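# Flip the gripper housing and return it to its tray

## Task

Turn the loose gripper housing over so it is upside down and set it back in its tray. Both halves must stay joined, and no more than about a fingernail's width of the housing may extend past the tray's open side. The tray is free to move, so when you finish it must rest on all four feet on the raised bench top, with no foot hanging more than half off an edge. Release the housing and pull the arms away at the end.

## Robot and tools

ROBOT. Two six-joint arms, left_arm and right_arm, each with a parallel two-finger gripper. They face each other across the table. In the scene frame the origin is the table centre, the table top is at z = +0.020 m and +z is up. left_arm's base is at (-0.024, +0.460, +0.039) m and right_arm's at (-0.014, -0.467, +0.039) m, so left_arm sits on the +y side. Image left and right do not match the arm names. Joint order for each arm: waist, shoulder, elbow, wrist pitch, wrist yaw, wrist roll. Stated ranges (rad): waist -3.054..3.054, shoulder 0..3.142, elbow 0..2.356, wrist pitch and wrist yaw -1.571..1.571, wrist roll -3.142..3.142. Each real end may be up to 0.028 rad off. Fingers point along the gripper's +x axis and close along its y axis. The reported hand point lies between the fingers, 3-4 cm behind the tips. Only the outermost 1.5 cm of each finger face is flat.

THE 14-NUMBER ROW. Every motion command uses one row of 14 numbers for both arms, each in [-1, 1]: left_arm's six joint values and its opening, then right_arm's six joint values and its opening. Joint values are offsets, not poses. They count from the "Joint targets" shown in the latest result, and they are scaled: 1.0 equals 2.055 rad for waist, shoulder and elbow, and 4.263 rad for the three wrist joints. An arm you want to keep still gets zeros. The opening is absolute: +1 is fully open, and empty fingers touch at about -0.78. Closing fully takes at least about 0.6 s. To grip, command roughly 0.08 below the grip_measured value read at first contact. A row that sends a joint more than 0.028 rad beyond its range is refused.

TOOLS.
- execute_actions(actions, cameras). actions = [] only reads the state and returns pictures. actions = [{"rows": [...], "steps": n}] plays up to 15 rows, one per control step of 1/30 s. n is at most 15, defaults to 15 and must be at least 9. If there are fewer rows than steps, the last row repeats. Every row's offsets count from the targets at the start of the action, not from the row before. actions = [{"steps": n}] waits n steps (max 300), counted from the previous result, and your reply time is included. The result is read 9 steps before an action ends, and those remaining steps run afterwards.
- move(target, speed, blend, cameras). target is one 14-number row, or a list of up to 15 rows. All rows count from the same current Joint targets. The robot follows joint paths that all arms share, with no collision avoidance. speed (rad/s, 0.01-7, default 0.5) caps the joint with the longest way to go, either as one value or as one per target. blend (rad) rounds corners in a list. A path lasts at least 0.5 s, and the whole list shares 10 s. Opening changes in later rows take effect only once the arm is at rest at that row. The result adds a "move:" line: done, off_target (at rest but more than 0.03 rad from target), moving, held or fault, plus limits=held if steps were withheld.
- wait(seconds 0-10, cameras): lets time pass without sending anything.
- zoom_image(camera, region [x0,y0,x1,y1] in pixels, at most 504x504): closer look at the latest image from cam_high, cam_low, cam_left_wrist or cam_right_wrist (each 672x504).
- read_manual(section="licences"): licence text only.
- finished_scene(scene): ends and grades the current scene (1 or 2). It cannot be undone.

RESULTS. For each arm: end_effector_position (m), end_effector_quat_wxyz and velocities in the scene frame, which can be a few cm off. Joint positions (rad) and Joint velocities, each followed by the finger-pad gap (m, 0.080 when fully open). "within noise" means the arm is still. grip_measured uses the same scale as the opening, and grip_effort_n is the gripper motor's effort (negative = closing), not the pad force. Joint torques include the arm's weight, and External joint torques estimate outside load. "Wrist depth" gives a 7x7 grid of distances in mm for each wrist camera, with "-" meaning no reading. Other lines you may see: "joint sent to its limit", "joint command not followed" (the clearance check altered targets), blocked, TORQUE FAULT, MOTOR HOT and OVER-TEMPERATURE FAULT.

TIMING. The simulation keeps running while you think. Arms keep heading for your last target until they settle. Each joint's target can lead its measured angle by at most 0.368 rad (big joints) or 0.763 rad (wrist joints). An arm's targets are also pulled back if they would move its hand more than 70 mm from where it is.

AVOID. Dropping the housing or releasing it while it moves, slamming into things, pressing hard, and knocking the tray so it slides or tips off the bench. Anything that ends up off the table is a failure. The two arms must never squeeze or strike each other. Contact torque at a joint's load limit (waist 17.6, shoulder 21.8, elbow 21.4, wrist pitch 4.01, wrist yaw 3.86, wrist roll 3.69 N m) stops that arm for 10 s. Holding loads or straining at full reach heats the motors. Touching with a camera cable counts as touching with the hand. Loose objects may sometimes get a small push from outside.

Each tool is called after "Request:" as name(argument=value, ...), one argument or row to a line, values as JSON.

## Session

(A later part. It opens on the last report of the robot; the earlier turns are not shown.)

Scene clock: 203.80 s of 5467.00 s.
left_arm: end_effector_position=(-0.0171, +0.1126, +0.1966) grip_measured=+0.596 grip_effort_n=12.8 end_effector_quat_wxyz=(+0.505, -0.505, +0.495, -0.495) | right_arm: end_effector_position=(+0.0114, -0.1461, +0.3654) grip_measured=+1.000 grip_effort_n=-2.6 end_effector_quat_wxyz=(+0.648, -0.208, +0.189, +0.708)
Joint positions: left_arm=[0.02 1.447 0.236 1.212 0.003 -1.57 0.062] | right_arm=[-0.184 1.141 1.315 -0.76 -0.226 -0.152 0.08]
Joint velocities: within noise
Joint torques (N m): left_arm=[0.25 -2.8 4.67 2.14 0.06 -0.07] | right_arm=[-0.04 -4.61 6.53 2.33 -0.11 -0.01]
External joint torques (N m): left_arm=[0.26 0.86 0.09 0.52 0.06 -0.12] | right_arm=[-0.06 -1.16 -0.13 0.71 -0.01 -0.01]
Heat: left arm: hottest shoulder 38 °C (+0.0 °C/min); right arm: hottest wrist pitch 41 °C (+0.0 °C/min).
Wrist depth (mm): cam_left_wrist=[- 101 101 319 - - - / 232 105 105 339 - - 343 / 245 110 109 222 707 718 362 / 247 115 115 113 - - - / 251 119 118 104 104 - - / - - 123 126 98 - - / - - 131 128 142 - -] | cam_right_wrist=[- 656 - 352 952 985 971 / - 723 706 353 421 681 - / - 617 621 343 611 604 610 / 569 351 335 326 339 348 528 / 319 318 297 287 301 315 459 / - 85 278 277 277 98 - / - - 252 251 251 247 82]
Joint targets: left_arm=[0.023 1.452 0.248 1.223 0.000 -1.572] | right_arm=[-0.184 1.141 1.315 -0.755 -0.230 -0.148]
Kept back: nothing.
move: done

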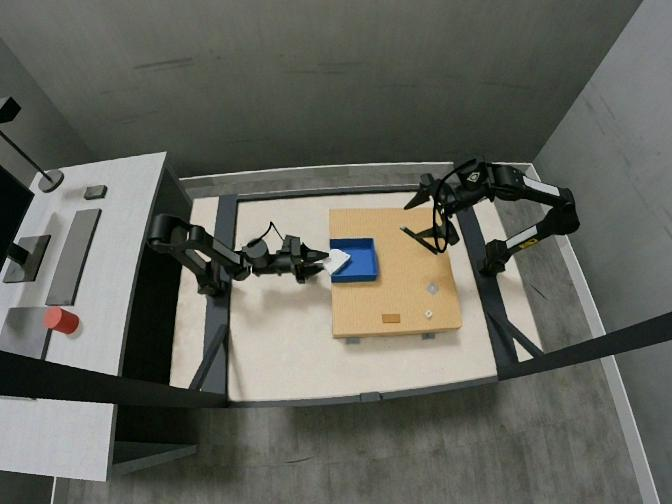

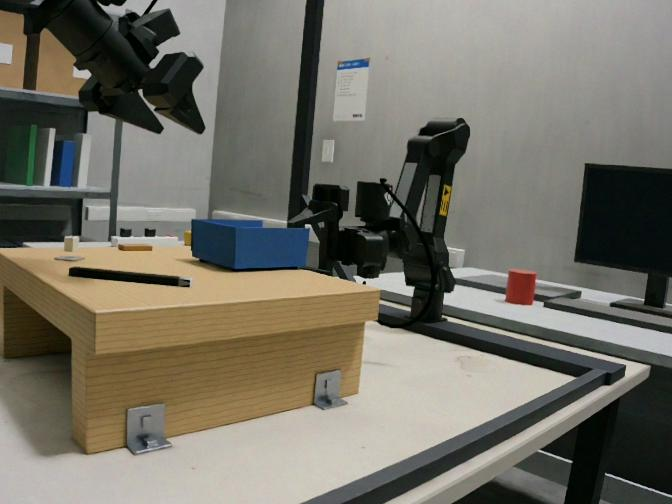

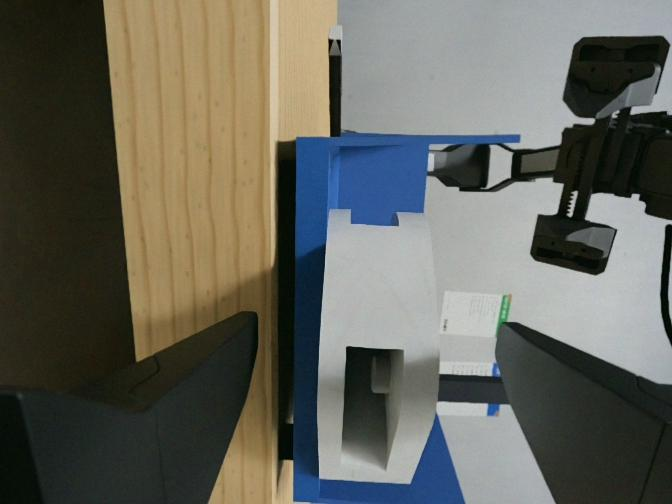

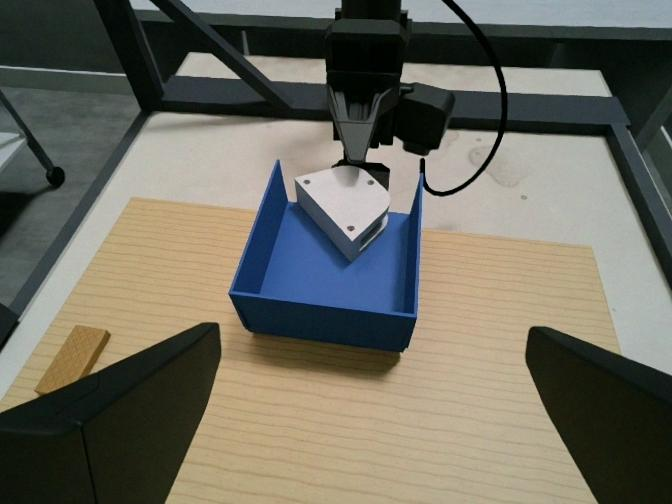

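Request:
execute_actions(
  actions=[
    {"rows": [[0,0,0,0,0,0,-0.08,0,0,0,0,0,0,1]], "steps": 15},
  ],
  cameras=[],
)

Request:
wait(
  seconds=0.6,
  cameras=["cam_left_wrist", "cam_high", "cam_right_wrist"],
)

Scene clock: 208.57 s of 5467.00 s.
left_arm: end_effector_position=(-0.0171, +0.1125, +0.1964) grip_measured=+0.056 grip_effort_n=-22.1 end_effector_quat_wxyz=(+0.505, -0.505, +0.495, -0.495) end_effector_velocity=(-0.002, +0.001, -0.002) end_effector_angular_velocity=(+0.007, +0.007, -0.010) | right_arm: end_effector_position=(+0.0114, -0.1461, +0.3654) grip_measured=+1.000 grip_effort_n=-2.6 end_effector_quat_wxyz=(+0.648, -0.208, +0.189, +0.708)
Joint positions: left_arm=[0.02 1.447 0.236 1.212 0.003 -1.57 0.038] | right_arm=[-0.184 1.141 1.315 -0.76 -0.226 -0.152 0.08]
Joint velocities: left_arm=[-0.002 -0.002 -0.002 -0.007 0.007 -0.007 -0.075] | right_arm=[within noise]
Joint torques (N m): left_arm=[0.25 -2.81 4.64 2.14 0.06 -0.07] | right_arm=[-0.03 -4.61 6.53 2.33 -0.11 0]
External joint torques (N m): left_arm=[0.25 0.85 0.07 0.53 0.06 -0.12] | right_arm=[-0.05 -1.22 -0.1 0.71 -0.02 -0.01]
Heat: left arm: hottest shoulder 38 °C (-2.0 °C/min); right arm: hottest wrist pitch 41 °C (+0.0 °C/min).
Wrist depth (mm): cam_left_wrist=[- 101 101 319 - - - / 232 106 105 329 - - 342 / 244 110 110 223 690 716 364 / 246 115 115 113 - - - / 262 119 118 102 106 - - / - - - 126 97 - - / - - 134 128 137 - -] | cam_right_wrist=[- 662 - 361 959 972 969 / - 722 700 362 420 684 - / - 616 617 342 614 609 607 / 569 352 335 324 338 347 531 / 319 319 296 287 301 314 458 / - 85 277 278 277 98 - / - - 252 250 251 246 82]
Joint targets: left_arm=[0.023 1.452 0.248 1.223 0.000 -1.572] | right_arm=[-0.184 1.141 1.315 -0.755 -0.230 -0.148]
Steps of this call (1-137: nothing new was sent; 138-143: this action's first 6). Readings (joint positions of left_arm | right_arm):
138: [0.020 1.447 0.236 1.212 0.003 -1.570] | [-0.184 1.141 1.315 -0.760 -0.226 -0.152]
139: [0.020 1.447 0.236 1.212 0.003 -1.570] | [-0.184 1.141 1.315 -0.760 -0.226 -0.152]
141: [0.020 1.447 0.236 1.212 0.003 -1.570] | [-0.184 1.141 1.315 -0.760 -0.226 -0.152]
143: the state above
No camera images: "cameras" was empty.

Scene clock: 209.47 s of 5467.00 s.
left_arm: end_effector_position=(-0.0171, +0.1125, +0.1964) grip_measured=-0.076 grip_effort_n=-22.1 end_effector_quat_wxyz=(+0.505, -0.505, +0.495, -0.495) | right_arm: end_effector_position=(+0.0114, -0.1461, +0.3654) grip_measured=+1.000 grip_effort_n=-2.6 end_effector_quat_wxyz=(+0.648, -0.208, +0.189, +0.708)
Joint positions: left_arm=[0.02 1.447 0.236 1.212 0.003 -1.57 0.032] | right_arm=[-0.184 1.141 1.315 -0.76 -0.226 -0.152 0.08]
Joint velocities: within noise
Joint torques (N m): left_arm=[0.26 -2.81 4.66 2.14 0.07 -0.07] | right_arm=[-0.05 -4.62 6.55 2.33 -0.11 0]
External joint torques (N m): left_arm=[0.29 0.84 0.12 0.54 0.06 -0.12] | right_arm=[-0.08 -1.21 -0.14 0.69 -0.02 -0.01]
Heat: left arm: hottest wrist pitch 39 °C (+5.0 °C/min); right arm: hottest wrist pitch 41 °C (+0.0 °C/min).
Wrist depth (mm): cam_left_wrist=[- 101 101 318 - - - / 232 106 105 327 - - 341 / 246 110 110 223 692 719 362 / 247 115 115 112 - - - / 263 120 119 102 104 - - / - - - 127 97 - - / - - - 128 128 - -] | cam_right_wrist=[- 664 - 357 952 996 967 / - 713 705 364 422 687 - / - 620 618 344 611 606 605 / 566 352 335 325 340 350 528 / 321 318 295 287 303 315 458 / - 85 277 277 278 98 - / - - 252 251 251 246 82]
Joint targets: left_arm=[0.023 1.452 0.248 1.223 0.000 -1.572] | right_arm=[-0.184 1.141 1.315 -0.755 -0.230 -0.148]
Steps of this call (1-9: your previous action's last 9; 10-15: toward your last target; 16-27: nothing new was sent). Readings (joint positions of left_arm | right_arm):
1: [0.020 1.447 0.236 1.212 0.003 -1.570] | [-0.184 1.141 1.315 -0.760 -0.226 -0.152]
2: [0.020 1.447 0.236 1.212 0.003 -1.570] | [-0.184 1.141 1.315 -0.760 -0.226 -0.152]
4: [0.020 1.447 0.236 1.212 0.003 -1.570] | [-0.184 1.141 1.315 -0.760 -0.226 -0.152]
8: [0.020 1.447 0.236 1.212 0.003 -1.570] | [-0.184 1.141 1.315 -0.760 -0.226 -0.152]
27: the state above
All arms were judged still, so your last target was given up. Each gripper or tool keeps its last command.
Images, in order (width x height): cam_high 672x504, cam_left_wrist 672x504, cam_right_wrist 672x504.

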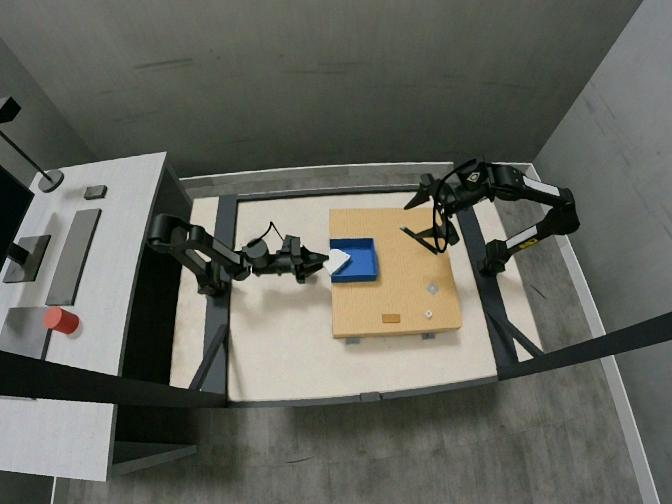

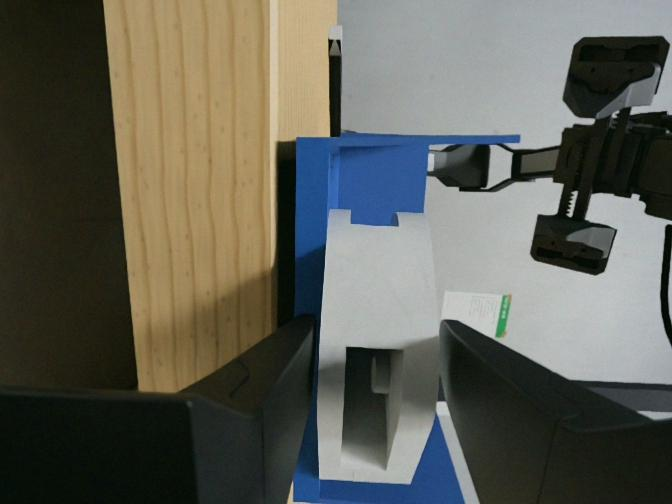

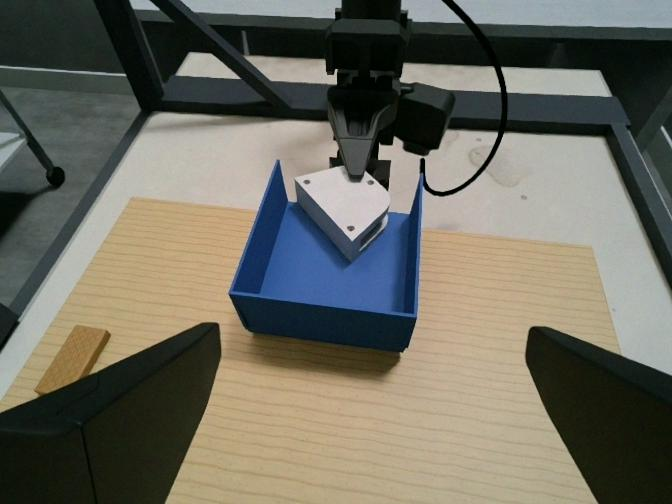

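Request:
execute_actions(
  actions=[
    {"rows": [[0,0,0,0,0,0,-0.16,0,0,0,0,0,0,1]], "steps": 15},
  ],
  cameras=[],
)

Request:
wait(
  seconds=0.3,
  cameras=["cam_left_wrist", "cam_right_wrist"],
)

Scene clock: 210.20 s of 5467.00 s.
left_arm: end_effector_position=(-0.0171, +0.1125, +0.1964) grip_measured=-0.148 grip_effort_n=-22.1 end_effector_quat_wxyz=(+0.505, -0.505, +0.495, -0.495) end_effector_velocity=(+0.000, -0.001, -0.002) end_effector_angular_velocity=(+0.007, +0.007, +0.005) | right_arm: end_effector_position=(+0.0114, -0.1461, +0.3654) grip_measured=+1.000 grip_effort_n=-2.6 end_effector_quat_wxyz=(+0.648, -0.208, +0.189, +0.708)
Joint positions: left_arm=[0.02 1.447 0.236 1.212 0.003 -1.57 0.028] | right_arm=[-0.184 1.141 1.315 -0.76 -0.226 -0.152 0.08]
Joint velocities: left_arm=[-0.002 0.002 0.002 -0.007 -0.007 -0.007 -0.004] | right_arm=[within noise]
Joint torques (N m): left_arm=[0.24 -2.73 4.69 2.13 0.06 -0.07] | right_arm=[-0.04 -4.61 6.54 2.33 -0.11 0]
External joint torques (N m): left_arm=[0.26 0.95 0.13 0.52 0.06 -0.12] | right_arm=[-0.02 -1.12 -0.21 0.68 -0.03 -0.01]
Heat: left arm: hottest wrist pitch 39 °C (+5.1 °C/min); right arm: hottest wrist pitch 41 °C (+0.0 °C/min).
Wrist depth (mm): cam_left_wrist=[- 101 101 319 - - - / 232 106 105 330 - - 341 / 244 110 110 223 698 722 362 / 248 115 115 112 - - - / 261 120 119 102 104 - - / - - - 128 97 - 715 / - - - 124 128 - -] | cam_right_wrist=[- 659 - 359 971 - 986 / - 714 702 364 420 682 - / - 619 621 345 614 612 603 / 567 353 334 326 340 347 528 / 319 317 297 288 300 315 455 / - 85 278 277 277 98 - / - - 252 251 251 245 82]
Joint targets: left_arm=[0.023 1.452 0.248 1.223 0.000 -1.572] | right_arm=[-0.184 1.141 1.315 -0.755 -0.230 -0.148]
Steps of this call (1-16: nothing new was sent; 17-22: this action's first 6). Readings (joint positions of left_arm | right_arm):
17: [0.020 1.447 0.236 1.212 0.003 -1.570] | [-0.184 1.141 1.315 -0.760 -0.226 -0.152]
18: [0.020 1.447 0.236 1.212 0.003 -1.570] | [-0.184 1.141 1.315 -0.760 -0.226 -0.152]
20: [0.020 1.447 0.236 1.212 0.003 -1.570] | [-0.184 1.141 1.315 -0.760 -0.226 -0.152]
22: the state above
No camera images: "cameras" was empty.

Scene clock: 210.80 s of 5467.00 s.
left_arm: end_effector_position=(-0.0171, +0.1125, +0.1963) grip_measured=-0.156 grip_effort_n=-22.1 end_effector_quat_wxyz=(+0.505, -0.505, +0.495, -0.495) | right_arm: end_effector_position=(+0.0114, -0.1461, +0.3654) grip_measured=+1.000 grip_effort_n=-2.6 end_effector_quat_wxyz=(+0.648, -0.208, +0.189, +0.708)
Joint positions: left_arm=[0.02 1.448 0.236 1.212 0.003 -1.57 0.028] | right_arm=[-0.184 1.141 1.315 -0.76 -0.226 -0.152 0.08]
Joint velocities: within noise
Joint torques (N m): left_arm=[0.25 -2.85 4.65 2.14 0.06 -0.07] | right_arm=[-0.03 -4.61 6.54 2.33 -0.11 -0.01]
External joint torques (N m): left_arm=[0.26 0.89 0 0.48 0.06 -0.12] | right_arm=[-0.04 -1.22 -0.09 0.71 -0.02 -0.01]
Heat: left arm: hottest wrist pitch 39 °C (+5.0 °C/min); right arm: hottest wrist pitch 41 °C (+0.0 °C/min).
Wrist depth (mm): cam_left_wrist=[- 101 101 319 - - - / 232 106 105 330 - - 343 / 243 110 109 223 698 694 362 / 247 115 115 112 - - - / 251 120 118 102 104 - - / - - - 128 98 - 718 / - - - 125 128 - -] | cam_right_wrist=[- 666 - 358 956 993 969 / - 726 709 367 418 678 - / - 620 621 343 609 609 602 / 569 351 334 324 339 347 528 / 319 318 296 288 301 315 459 / - 85 277 277 276 98 - / - - 251 251 251 247 82]
Joint targets: left_arm=[0.023 1.453 0.248 1.223 0.000 -1.572] | right_arm=[-0.184 1.141 1.315 -0.755 -0.230 -0.148]
Steps of this call (1-9: your previous action's last 9; 10-15: toward your last target; 16-18: nothing new was sent). Readings (joint positions of left_arm | right_arm):
1: [0.020 1.447 0.236 1.212 0.003 -1.570] | [-0.184 1.141 1.315 -0.760 -0.226 -0.152]
2: [0.020 1.448 0.236 1.212 0.003 -1.570] | [-0.184 1.141 1.315 -0.760 -0.226 -0.152]
4: [0.020 1.448 0.236 1.212 0.003 -1.570] | [-0.184 1.141 1.315 -0.760 -0.226 -0.152]
8: [0.020 1.448 0.236 1.212 0.003 -1.570] | [-0.184 1.141 1.315 -0.760 -0.226 -0.152]
18: the state above
All arms were judged still, so your last target was given up. Each gripper or tool keeps its last command.
Images, in order (width x height): cam_left_wrist 672x504, cam_right_wrist 672x504.

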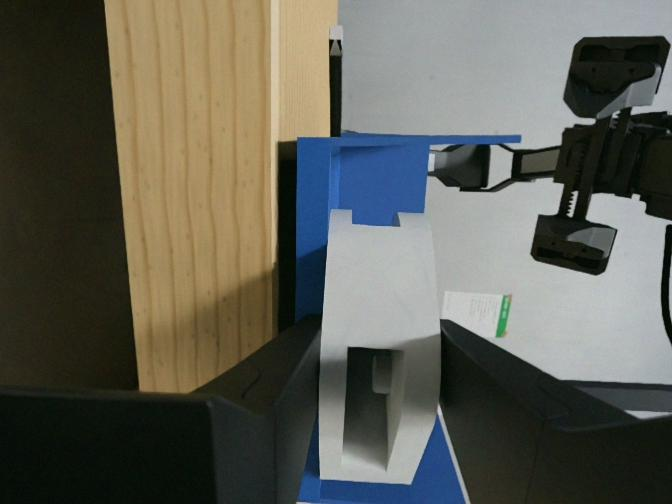

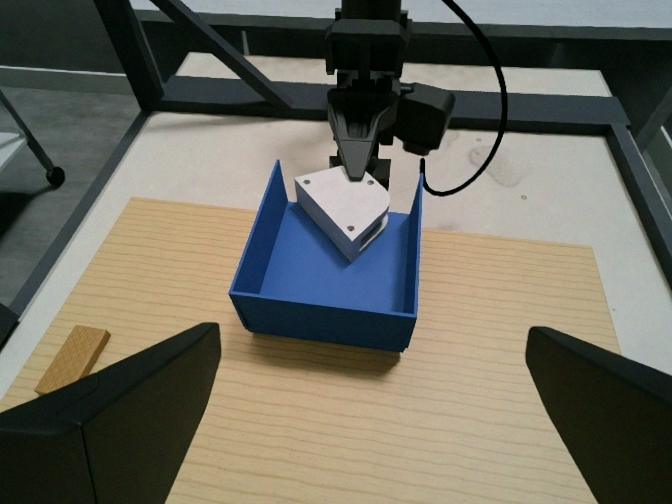

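Request:
execute_actions(
  actions=[
    {"rows": [[0,0,0,0,0,0,-0.21,0,0,0,0,0,0,1]], "steps": 15},
  ],
  cameras=[],
)

Request:
wait(
  seconds=0.3,
  cameras=["cam_left_wrist", "cam_right_wrist"],
)

Scene clock: 211.27 s of 5467.00 s.
left_arm: end_effector_position=(-0.0171, +0.1124, +0.1968) grip_measured=-0.196 grip_effort_n=-53.7 end_effector_quat_wxyz=(+0.505, -0.505, +0.494, -0.496) end_effector_velocity=(-0.002, +0.000, -0.003) end_effector_angular_velocity=(+0.012, +0.008, -0.010) | right_arm: end_effector_position=(+0.0114, -0.1461, +0.3654) grip_measured=+1.000 grip_effort_n=-2.6 end_effector_quat_wxyz=(+0.648, -0.208, +0.189, +0.708)
Joint positions: left_arm=[0.02 1.448 0.236 1.213 0.003 -1.57 0.026] | right_arm=[-0.184 1.141 1.315 -0.76 -0.226 -0.152 0.08]
Joint velocities: left_arm=[-0.002 0.002 -0.002 -0.007 0.007 -0.007 -0.002] | right_arm=[within noise]
Joint torques (N m): left_arm=[0.24 -2.85 4.61 2.1 0.06 -0.07] | right_arm=[-0.04 -4.61 6.55 2.33 -0.11 0]
External joint torques (N m): left_arm=[0.28 0.83 0 0.47 0.05 -0.12] | right_arm=[-0.08 -1.21 -0.11 0.7 -0.02 0]
Heat: left arm: hottest wrist pitch 39 °C (+5.1 °C/min); right arm: hottest wrist pitch 41 °C (+0.0 °C/min).
Wrist depth (mm): cam_left_wrist=[- 100 101 318 - - - / 232 105 105 342 - - 341 / 244 110 110 223 694 715 361 / 248 115 115 113 - - - / 263 119 119 102 - - - / - - - 128 98 - 713 / - - - 124 122 - -] | cam_right_wrist=[- 658 - 359 954 996 978 / - 713 701 365 421 686 - / - 616 611 345 611 608 600 / 565 353 334 325 340 346 527 / 319 319 296 289 301 314 458 / - 85 278 278 276 98 - / - - 252 251 252 245 82]
Joint targets: left_arm=[0.023 1.453 0.248 1.223 0.000 -1.572] | right_arm=[-0.184 1.141 1.315 -0.755 -0.230 -0.148]
Steps of this call (1-8: nothing new was sent; 9-14: this action's first 6). Readings (joint positions of left_arm | right_arm):
9: [0.020 1.448 0.236 1.212 0.003 -1.570] | [-0.184 1.141 1.315 -0.760 -0.226 -0.152]
10: [0.020 1.448 0.236 1.212 0.003 -1.570] | [-0.184 1.141 1.315 -0.760 -0.226 -0.152]
12: [0.020 1.448 0.236 1.212 0.003 -1.570] | [-0.184 1.141 1.315 -0.760 -0.226 -0.152]
14: the state above
No camera images: "cameras" was empty.

Scene clock: 211.87 s of 5467.00 s.
left_arm: end_effector_position=(-0.0171, +0.1124, +0.1968) grip_measured=-0.198 grip_effort_n=-57.9 end_effector_quat_wxyz=(+0.505, -0.505, +0.494, -0.496) | right_arm: end_effector_position=(+0.0114, -0.1461, +0.3654) grip_measured=+1.000 grip_effort_n=-2.6 end_effector_quat_wxyz=(+0.648, -0.208, +0.189, +0.708)
Joint positions: left_arm=[0.02 1.448 0.236 1.213 0.003 -1.57 0.026] | right_arm=[-0.184 1.141 1.315 -0.76 -0.226 -0.152 0.08]
Joint velocities: within noise
Joint torques (N m): left_arm=[0.26 -2.85 4.62 2.1 0.07 -0.07] | right_arm=[-0.04 -4.61 6.54 2.33 -0.11 -0.01]
External joint torques (N m): left_arm=[0.24 0.86 0.01 0.46 0.07 -0.12] | right_arm=[-0.05 -1.25 -0.06 0.72 -0.02 -0.01]
Heat: left arm: hottest wrist pitch 39 °C (+5.0 °C/min); right arm: hottest wrist pitch 41 °C (+0.0 °C/min).
Wrist depth (mm): cam_left_wrist=[- 101 101 317 - - - / - 105 105 330 - - 345 / 245 110 110 206 689 711 359 / 248 115 115 113 - - - / 262 119 119 102 - - - / - - - 128 98 - 719 / - - - 125 122 - -] | cam_right_wrist=[- 661 - 358 960 994 976 / - 723 701 365 422 678 - / - 620 619 343 618 605 611 / 566 352 335 326 339 347 526 / 319 318 298 287 301 314 458 / - 85 278 277 276 98 - / - - 251 251 251 247 82]
Joint targets: left_arm=[0.023 1.453 0.248 1.223 0.000 -1.572] | right_arm=[-0.184 1.141 1.315 -0.755 -0.230 -0.148]
Steps of this call (1-9: your previous action's last 9; 10-15: toward your last target; 16-18: nothing new was sent). Readings (joint positions of left_arm | right_arm):
1: [0.020 1.448 0.236 1.213 0.003 -1.570] | [-0.184 1.141 1.315 -0.760 -0.226 -0.152]
2: [0.020 1.448 0.236 1.213 0.003 -1.570] | [-0.184 1.141 1.315 -0.760 -0.226 -0.152]
4: [0.020 1.448 0.236 1.213 0.003 -1.570] | [-0.184 1.141 1.315 -0.760 -0.226 -0.152]
8: [0.020 1.448 0.236 1.213 0.003 -1.570] | [-0.184 1.141 1.315 -0.760 -0.226 -0.152]
18: the state above
All arms were judged still, so your last target was given up. Each gripper or tool keeps its last command.
Images, in order (width x height): cam_left_wrist 672x504, cam_right_wrist 672x504.

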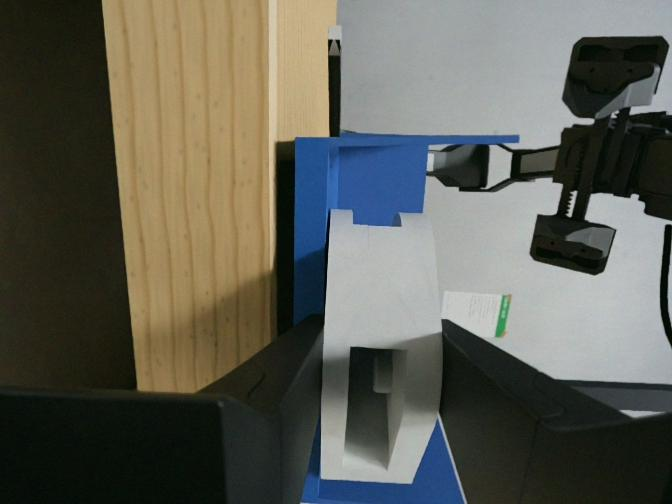

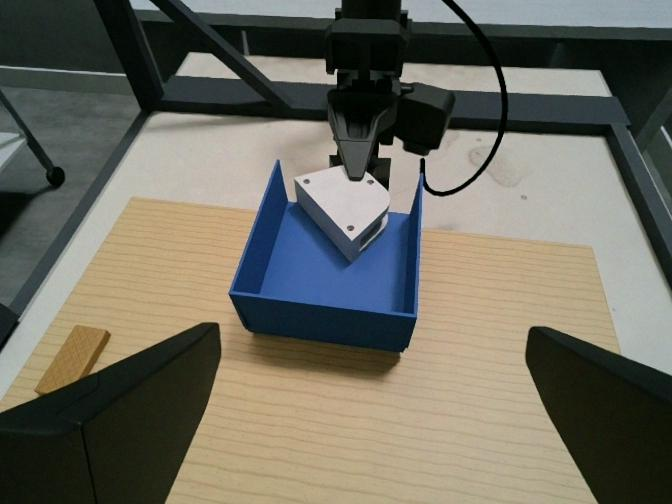

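Request:
execute_actions(
  actions=[
    {"rows": [[0,0,0,0,0,0,-0.25,0,0,0,0,0,0,1],[0,0,0,0,0,0,-0.25,0,0,0,0,0,0,1],[0,0,0,0,0,0,-0.25,0,0,0,0,0,0,1],[0,0,0,0,0,0,-0.28,0,0,0,0,0,0,1],[0,0,0,0,0,0,-0.28,0,0,0,0,0,0,1],[0,0,0,0,0,0,-0.28,0,0,0,0,0,0,1],[0,0,0,0,0,0,-0.31,0,0,0,0,0,0,1]], "steps": 15},
  ],
  cameras=[],
)

Request:
wait(
  seconds=0.3,
  cameras=["cam_left_wrist", "cam_right_wrist", "cam_low"],
)

Scene clock: 212.87 s of 5467.00 s.
left_arm: end_effector_position=(-0.0171, +0.1124, +0.1969) grip_measured=-0.217 grip_effort_n=-83.5 end_effector_quat_wxyz=(+0.505, -0.505, +0.494, -0.496) | right_arm: end_effector_position=(+0.0114, -0.1461, +0.3654) grip_measured=+1.000 grip_effort_n=-3.0 end_effector_quat_wxyz=(+0.648, -0.208, +0.189, +0.708)
Joint positions: left_arm=[0.02 1.448 0.237 1.213 0.003 -1.57 0.025] | right_arm=[-0.184 1.141 1.315 -0.76 -0.226 -0.152 0.08]
Joint velocities: within noise
Joint torques (N m): left_arm=[0.24 -2.84 4.6 2.05 0.06 -0.07] | right_arm=[-0.04 -4.61 6.55 2.33 -0.11 0]
External joint torques (N m): left_arm=[0.25 0.87 -0.05 0.41 0.06 -0.12] | right_arm=[-0.03 -1.14 -0.16 0.69 -0.02 0]
Heat: left arm: hottest wrist pitch 40 °C (+6.0 °C/min); right arm: hottest wrist pitch 41 °C (+0.0 °C/min).
Wrist depth (mm): cam_left_wrist=[- 101 101 - - - - / - 105 105 344 - - 339 / 245 110 109 222 696 678 360 / 249 114 115 113 - - - / 264 119 118 103 - - - / - - - 128 98 - 728 / - - - 125 121 - -] | cam_right_wrist=[- 662 - 358 974 995 972 / - 719 700 367 420 686 - / - 619 616 343 615 607 607 / 568 350 334 324 341 347 527 / 320 319 295 288 302 315 457 / - 85 278 277 276 98 - / - - 251 251 250 247 82]
Joint targets: left_arm=[0.023 1.453 0.248 1.223 0.000 -1.572] | right_arm=[-0.184 1.141 1.315 -0.755 -0.230 -0.148]
Steps of this call (1-24: nothing new was sent; 25-30: this action's first 6). Readings (joint positions of left_arm | right_arm):
25: [0.020 1.448 0.236 1.213 0.003 -1.570] | [-0.184 1.141 1.315 -0.760 -0.226 -0.152]
26: [0.020 1.448 0.236 1.213 0.003 -1.570] | [-0.184 1.141 1.315 -0.760 -0.226 -0.152]
28: [0.020 1.448 0.237 1.213 0.003 -1.570] | [-0.184 1.141 1.315 -0.760 -0.226 -0.152]
30: the state above
No camera images: "cameras" was empty.

Scene clock: 213.47 s of 5467.00 s.
left_arm: end_effector_position=(-0.0171, +0.1124, +0.1969) grip_measured=-0.217 grip_effort_n=-83.5 end_effector_quat_wxyz=(+0.505, -0.505, +0.494, -0.496) | right_arm: end_effector_position=(+0.0114, -0.1461, +0.3654) grip_measured=+1.000 grip_effort_n=-3.0 end_effector_quat_wxyz=(+0.648, -0.208, +0.189, +0.708)
Joint positions: left_arm=[0.02 1.448 0.237 1.213 0.003 -1.57 0.025] | right_arm=[-0.184 1.141 1.315 -0.76 -0.226 -0.152 0.08]
Joint velocities: within noise
Joint torques (N m): left_arm=[0.24 -2.86 4.59 2.06 0.06 -0.07] | right_arm=[-0.03 -4.61 6.54 2.33 -0.11 -0.01]
External joint torques (N m): left_arm=[0.25 0.83 0 0.43 0.06 -0.12] | right_arm=[-0.06 -1.21 -0.12 0.7 -0.01 -0.01]
Heat: left arm: hottest wrist pitch 40 °C (+6.1 °C/min); right arm: hottest wrist pitch 41 °C (+0.0 °C/min).
Wrist depth (mm): cam_left_wrist=[- 100 101 - - - - / - 105 105 342 - - 343 / 245 110 109 222 696 675 361 / 249 114 115 113 - - - / 262 119 118 103 - - - / - - - 128 98 - 718 / - - - 125 121 - -] | cam_right_wrist=[- 658 - 358 951 990 997 / - 726 697 365 419 685 - / - 619 623 343 614 611 607 / 568 351 334 325 339 348 524 / 320 318 297 288 301 315 458 / - 85 278 278 277 98 - / - - 252 251 251 246 82]
Joint targets: left_arm=[0.023 1.453 0.248 1.223 0.000 -1.572] | right_arm=[-0.184 1.141 1.315 -0.755 -0.230 -0.148]
Steps of this call (1-9: your previous action's last 9; 10-15: toward your last target; 16-18: nothing new was sent). Readings (joint positions of left_arm | right_arm):
1: [0.020 1.448 0.237 1.213 0.003 -1.570] | [-0.184 1.141 1.315 -0.760 -0.226 -0.152]
2: [0.020 1.448 0.237 1.213 0.003 -1.570] | [-0.184 1.141 1.315 -0.760 -0.226 -0.152]
4: [0.020 1.448 0.237 1.213 0.003 -1.570] | [-0.184 1.141 1.315 -0.760 -0.226 -0.152]
8: [0.020 1.448 0.237 1.213 0.003 -1.570] | [-0.184 1.141 1.315 -0.760 -0.226 -0.152]
18: the state above
All arms were judged still, so your last target was given up. Each gripper or tool keeps its last command.
Images, in order (width x height): cam_low 672x504, cam_left_wrist 672x504, cam_right_wrist 672x504.

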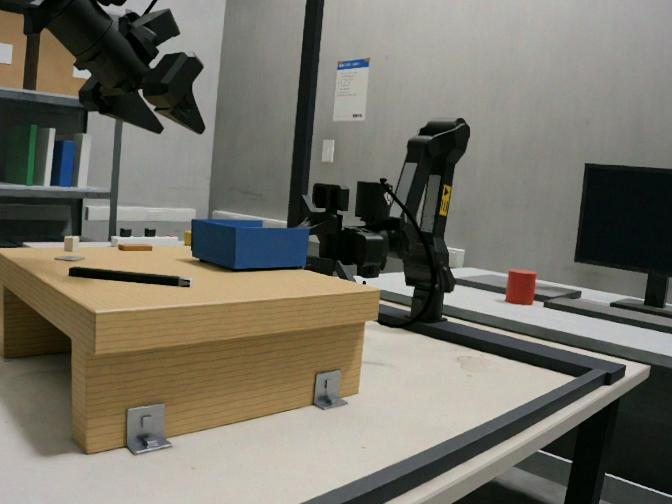

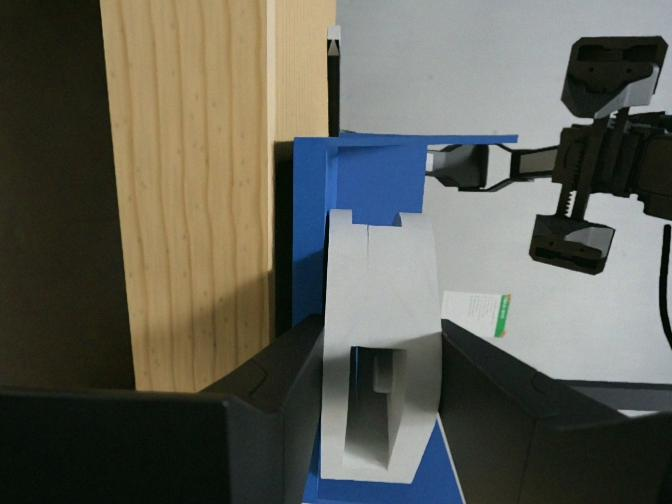

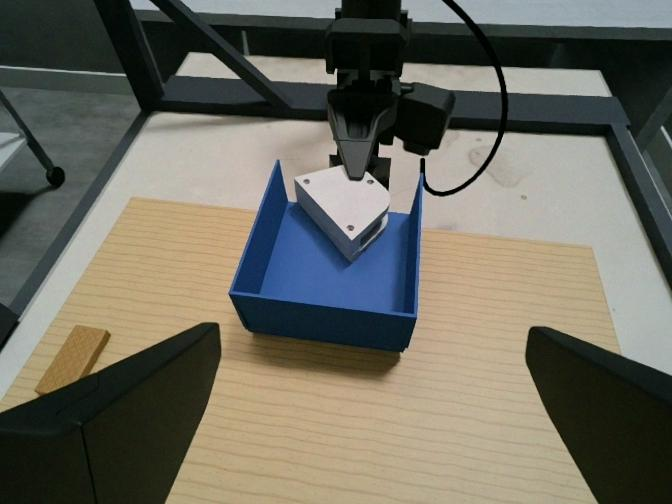

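Request:
zoom_image(
  camera="cam_left_wrist",
  region=[300, 190, 460, 500],
)

Request:
zoom_image(
  camera="cam_right_wrist",
  region=[220, 140, 440, 360],
)

Scaled by 1.626 from the camera's 672x504 image, which has a finer 960x720 frame.

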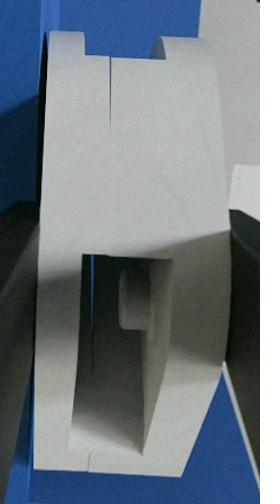

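Scaled by 2.291 from the camera's 672x504 image, which has a finer 960x720 frame.

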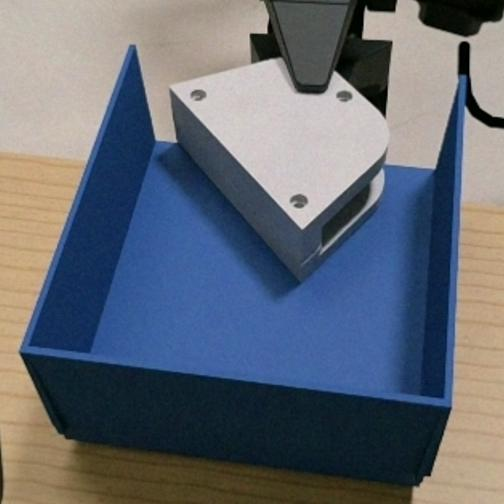

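Request:
execute_actions(
  actions=[
    {"rows": [[0,0,0,0,0,0,-0.225,0,0,0,0,0,0,1]], "steps": 15},
  ],
  cameras=[],
)

Request:
wait(
  seconds=0.3,
  cameras=["cam_left_wrist", "cam_right_wrist", "cam_low"],
)

Request:
zoom_image(
  camera="cam_left_wrist",
  region=[300, 190, 460, 500],
)

Scene clock: 216.57 s of 5467.00 s.
left_arm: end_effector_position=(-0.0171, +0.1124, +0.1969) grip_measured=-0.217 grip_effort_n=-56.5 end_effector_quat_wxyz=(+0.505, -0.505, +0.494, -0.496) | right_arm: end_effector_position=(+0.0114, -0.1461, +0.3654) grip_measured=+1.000 grip_effort_n=-2.6 end_effector_quat_wxyz=(+0.648, -0.208, +0.189, +0.708)
Joint positions: left_arm=[0.02 1.448 0.237 1.213 0.003 -1.57 0.025] | right_arm=[-0.184 1.141 1.315 -0.76 -0.226 -0.152 0.08]
Joint velocities: within noise
Joint torques (N m): left_arm=[0.24 -2.84 4.58 2.05 0.06 -0.07] | right_arm=[-0.04 -4.62 6.53 2.33 -0.11 -0.01]
External joint torques (N m): left_arm=[0.24 0.85 0.01 0.43 0.06 -0.12] | right_arm=[-0.06 -1.21 -0.1 0.72 -0.02 -0.01]
Heat: left arm: hottest wrist pitch 41 °C (+7.1 °C/min); right arm: hottest wrist pitch 41 °C (+0.0 °C/min).
Wrist depth (mm): cam_left_wrist=[- 100 101 - - - - / - 105 105 342 - - 340 / 246 110 109 222 688 675 362 / 248 115 115 113 - - - / 263 119 118 102 - - - / - - - 128 98 - 726 / - - - 125 121 - -] | cam_right_wrist=[- 658 - 357 962 977 989 / - 714 702 364 420 675 - / - 621 619 343 612 610 605 / 569 354 333 324 338 347 534 / 320 318 295 288 301 315 458 / - 85 278 278 276 98 - / - - 252 251 251 247 82]
Joint targets: left_arm=[0.023 1.453 0.248 1.223 0.000 -1.572] | right_arm=[-0.184 1.141 1.315 -0.755 -0.230 -0.148]
Steps of this call (1-87: nothing new was sent; 88-93: this action's first 6). Readings (joint positions of left_arm | right_arm):
88: [0.020 1.448 0.237 1.213 0.003 -1.570] | [-0.184 1.141 1.315 -0.760 -0.226 -0.152]
89: [0.020 1.448 0.237 1.213 0.003 -1.570] | [-0.184 1.141 1.315 -0.760 -0.226 -0.152]
91: [0.020 1.448 0.237 1.213 0.003 -1.570] | [-0.184 1.141 1.315 -0.760 -0.226 -0.152]
93: the state above
No camera images: "cameras" was empty.

Scene clock: 217.17 s of 5467.00 s.
left_arm: end_effector_position=(-0.0171, +0.1124, +0.1969) grip_measured=-0.214 grip_effort_n=-52.8 end_effector_quat_wxyz=(+0.505, -0.505, +0.494, -0.496) | right_arm: end_effector_position=(+0.0114, -0.1461, +0.3654) grip_measured=+1.000 grip_effort_n=-2.6 end_effector_quat_wxyz=(+0.648, -0.208, +0.189, +0.708)
Joint positions: left_arm=[0.02 1.448 0.237 1.213 0.003 -1.57 0.025] | right_arm=[-0.184 1.141 1.315 -0.76 -0.226 -0.152 0.08]
Joint velocities: within noise
Joint torques (N m): left_arm=[0.24 -2.86 4.59 2.05 0.06 -0.07] | right_arm=[-0.04 -4.62 6.54 2.33 -0.11 0]
External joint torques (N m): left_arm=[0.21 0.81 -0.02 0.43 0.07 -0.12] | right_arm=[-0.04 -1.21 -0.12 0.7 -0.02 0]
Heat: left arm: hottest wrist pitch 41 °C (+7.1 °C/min); right arm: hottest wrist pitch 41 °C (+0.0 °C/min).
Wrist depth (mm): cam_left_wrist=[- 100 101 - - - - / - 105 105 344 - - 338 / 246 109 109 223 687 711 363 / 249 115 115 113 - - - / 262 119 119 102 - - - / - - - 128 98 - 728 / - - - 125 121 - -] | cam_right_wrist=[- 655 - 360 972 993 980 / - 720 707 366 422 680 - / - 621 611 343 616 606 608 / 570 351 333 324 340 348 527 / 319 319 296 288 302 315 453 / - 85 278 278 276 98 - / - - 252 251 250 246 82]
Joint targets: left_arm=[0.023 1.453 0.248 1.223 0.000 -1.572] | right_arm=[-0.184 1.141 1.315 -0.755 -0.230 -0.148]
Steps of this call (1-9: your previous action's last 9; 10-15: toward your last target; 16-18: nothing new was sent). Readings (joint positions of left_arm | right_arm):
1: [0.020 1.448 0.237 1.213 0.003 -1.570] | [-0.184 1.141 1.315 -0.760 -0.226 -0.152]
2: [0.020 1.448 0.237 1.213 0.003 -1.570] | [-0.184 1.141 1.315 -0.760 -0.226 -0.152]
4: [0.020 1.448 0.237 1.213 0.003 -1.570] | [-0.184 1.141 1.315 -0.760 -0.226 -0.152]
8: [0.020 1.448 0.237 1.213 0.003 -1.570] | [-0.184 1.141 1.315 -0.760 -0.226 -0.152]
18: the state above
All arms were judged still, so your last target was given up. Each gripper or tool keeps its last command.
Images, in order (width x height): cam_low 672x504, cam_left_wrist 672x504, cam_right_wrist 672x504.

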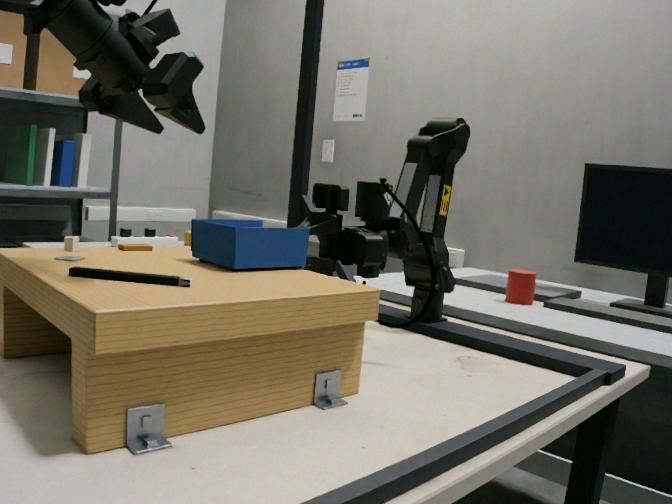

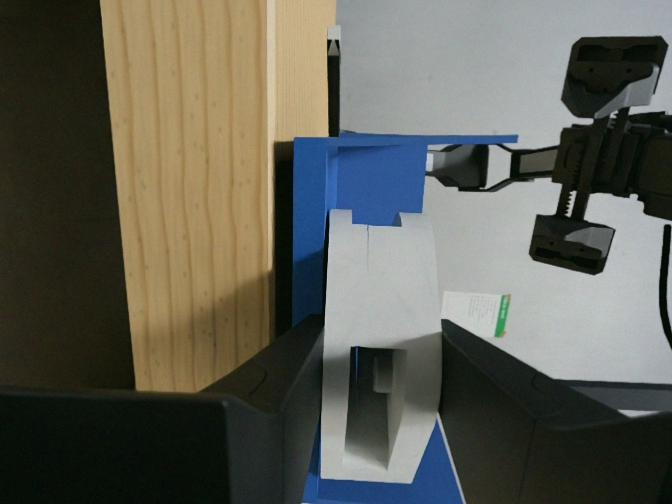

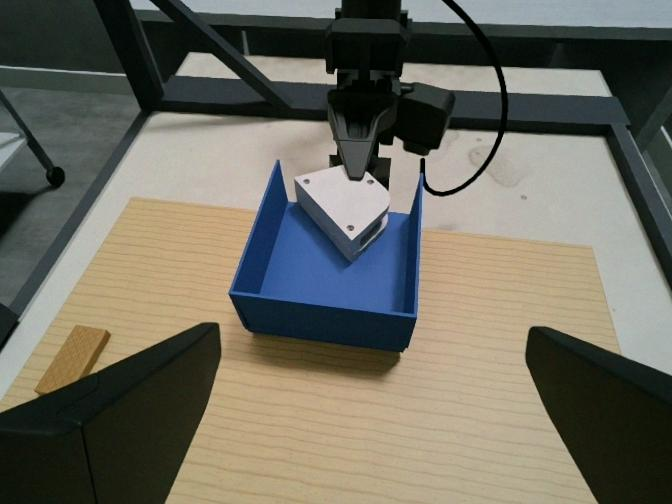

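Scaled by 1.626 from the camera's 672x504 image, which has a finer 960x720 frame.

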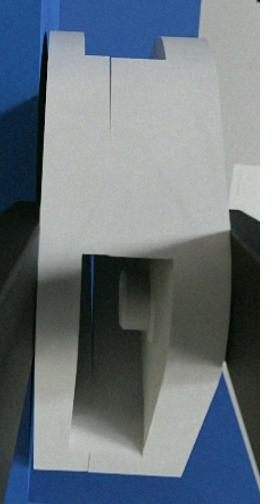

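Request:
move(
  target=[
    [0,0,0,0,0,0,-0.31,0,0,0,0,0,0,1],
    [0,-0.0282,0.0058,-0.01666,0,0,-0.31,0,0,0,0,0,0,1],
  ],
  speed=[0.05,0.05],
  cameras=["cam_low", "cam_left_wrist", "cam_right_wrist"],
)

Scene clock: 224.40 s of 5467.00 s.
left_arm: end_effector_position=(-0.0171, +0.1128, +0.2003) grip_measured=-0.214 grip_effort_n=-83.5 end_effector_quat_wxyz=(+0.507, -0.502, +0.497, -0.493) | right_arm: end_effector_position=(+0.0114, -0.1461, +0.3654) grip_measured=+1.000 grip_effort_n=-3.0 end_effector_quat_wxyz=(+0.648, -0.208, +0.189, +0.708)
Joint positions: left_arm=[0.02 1.406 0.246 1.15 0.003 -1.57 0.025] | right_arm=[-0.184 1.141 1.315 -0.76 -0.226 -0.152 0.08]
Joint velocities: within noise
Joint torques (N m): left_arm=[0.25 -4.53 4.96 1.56 0.06 -0.07] | right_arm=[-0.03 -4.62 6.53 2.33 -0.11 -0.01]
External joint torques (N m): left_arm=[0.25 -0.94 0.16 -0.07 0.07 -0.12] | right_arm=[-0.02 -1.19 -0.16 0.69 -0.02 -0.01]
Heat: left arm: hottest wrist pitch 41 °C (+7.1 °C/min); right arm: hottest wrist pitch 42 °C (+1.0 °C/min).
Wrist depth (mm): cam_left_wrist=[- 102 102 405 - - 342 / - 106 106 342 - - 339 / 236 111 110 223 690 706 358 / 249 116 116 113 - - - / 253 121 119 102 - - - / - - - 128 98 - - / - - - 125 121 - -] | cam_right_wrist=[- 656 - 360 966 995 977 / - 725 705 365 414 685 - / - 622 617 337 617 605 610 / 573 353 334 325 340 347 528 / 320 319 296 289 299 316 457 / - 85 278 278 277 98 - / - - 252 251 251 247 82]
Joint targets: left_arm=[0.023 1.395 0.260 1.152 0.000 -1.572] | right_arm=[-0.184 1.141 1.315 -0.755 -0.230 -0.148]
Kept back: nothing.
move: done
Images, in order (width x height): cam_low 672x504, cam_left_wrist 672x504, cam_right_wrist 672x504.

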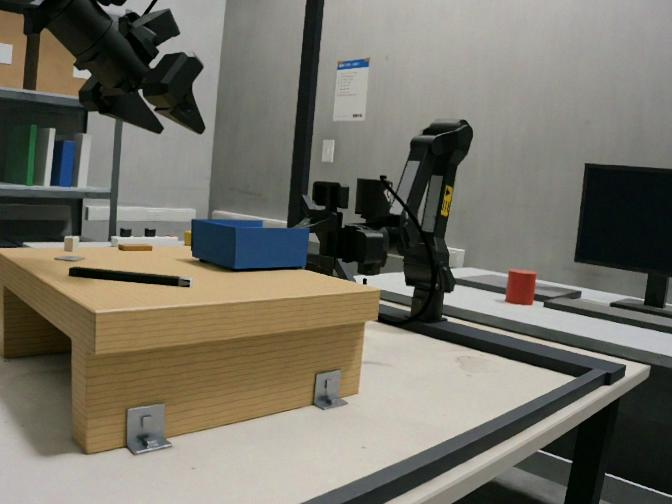

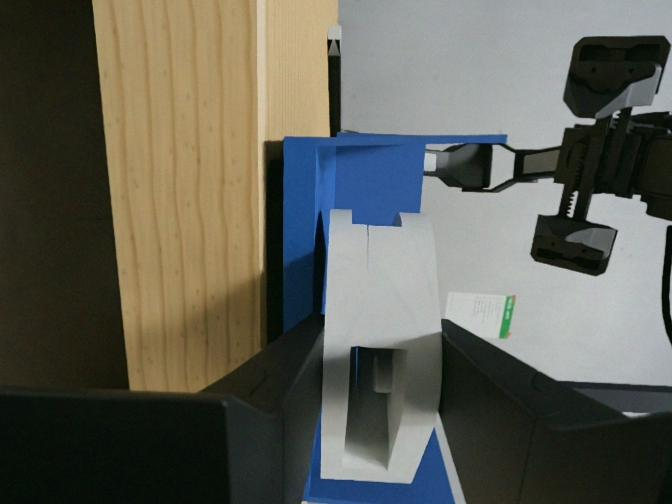

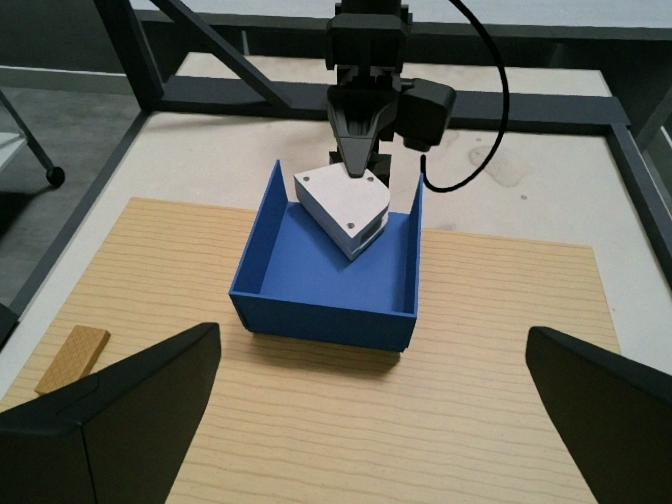

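Request:
move(
  target=[
    [0,-0.0884,0.0370,-0.0612,0,0,-0.31,0,0,0,0,0,0,1],
    [0,-0.1754,0.1319,-0.1487,0,0,-0.31,0,0,0,0,0,0,1],
  ],
  speed=[0.25,0.35],
  blend=[0.05,0],
  cameras=["cam_low", "cam_left_wrist", "cam_right_wrist"],
)

Scene clock: 228.43 s of 5467.00 s.
left_arm: end_effector_position=(-0.0171, +0.1134, +0.2963) grip_measured=-0.214 grip_effort_n=-83.5 end_effector_quat_wxyz=(+0.508, -0.502, +0.498, -0.492) | right_arm: end_effector_position=(+0.0114, -0.1461, +0.3654) grip_measured=+1.000 grip_effort_n=-2.6 end_effector_quat_wxyz=(+0.648, -0.208, +0.189, +0.708)
Joint positions: left_arm=[0.02 1.044 0.515 0.517 0.003 -1.57 0.025] | right_arm=[-0.184 1.141 1.315 -0.76 -0.226 -0.152 0.08]
Joint velocities: within noise
Joint torques (N m): left_arm=[0.25 -3.77 6.66 1.55 0.06 -0.07] | right_arm=[-0.04 -4.62 6.54 2.33 -0.11 0]
External joint torques (N m): left_arm=[0.24 -0.86 0.06 -0.08 0.07 -0.12] | right_arm=[-0.06 -1.31 -0.05 0.71 -0.02 -0.01]
Heat: left arm: hottest wrist pitch 41 °C (+7.1 °C/min); right arm: hottest wrist pitch 42 °C (+1.0 °C/min).
Wrist depth (mm): cam_left_wrist=[178 234 422 - - - - / 171 224 434 - - 360 - / 162 214 234 - 708 358 380 / 163 219 243 113 340 - - / 165 218 249 102 - - - / - - - 128 98 - - / - - - 124 114 - -] | cam_right_wrist=[- 660 - 271 342 995 986 / - 715 702 251 680 679 - / - 618 617 613 612 610 606 / 568 351 333 333 339 347 527 / 319 318 297 288 300 315 456 / - 85 277 276 277 98 - / - - 253 251 251 246 82]
Joint targets: left_arm=[0.023 1.034 0.531 0.519 0.000 -1.572] | right_arm=[-0.184 1.141 1.315 -0.755 -0.230 -0.148]
Kept back: nothing.
move: done
Images, in order (width x height): cam_low 672x504, cam_left_wrist 672x504, cam_right_wrist 672x504.

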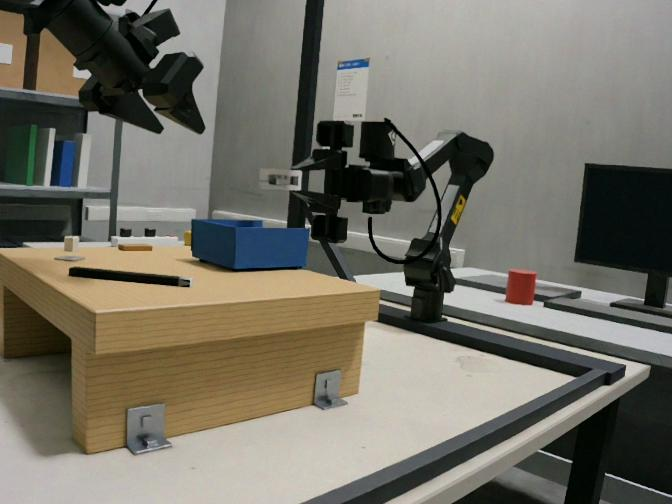

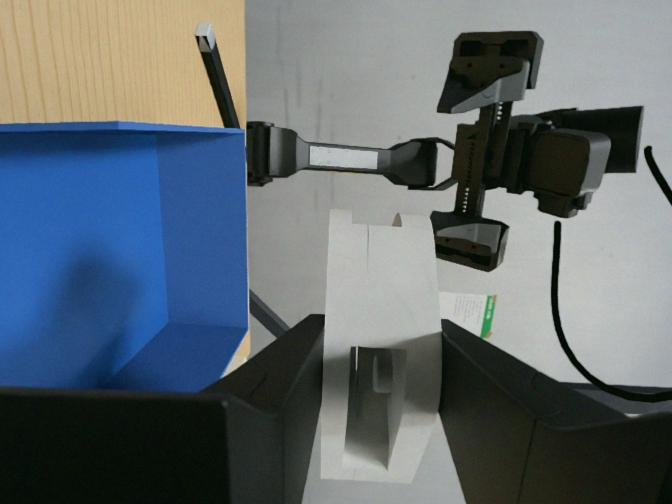

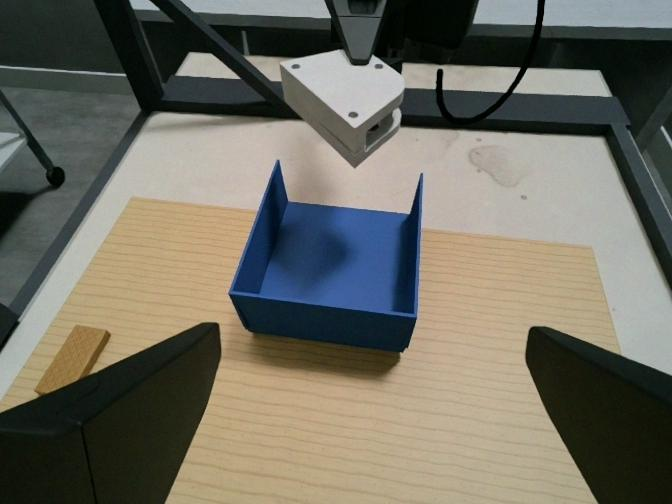

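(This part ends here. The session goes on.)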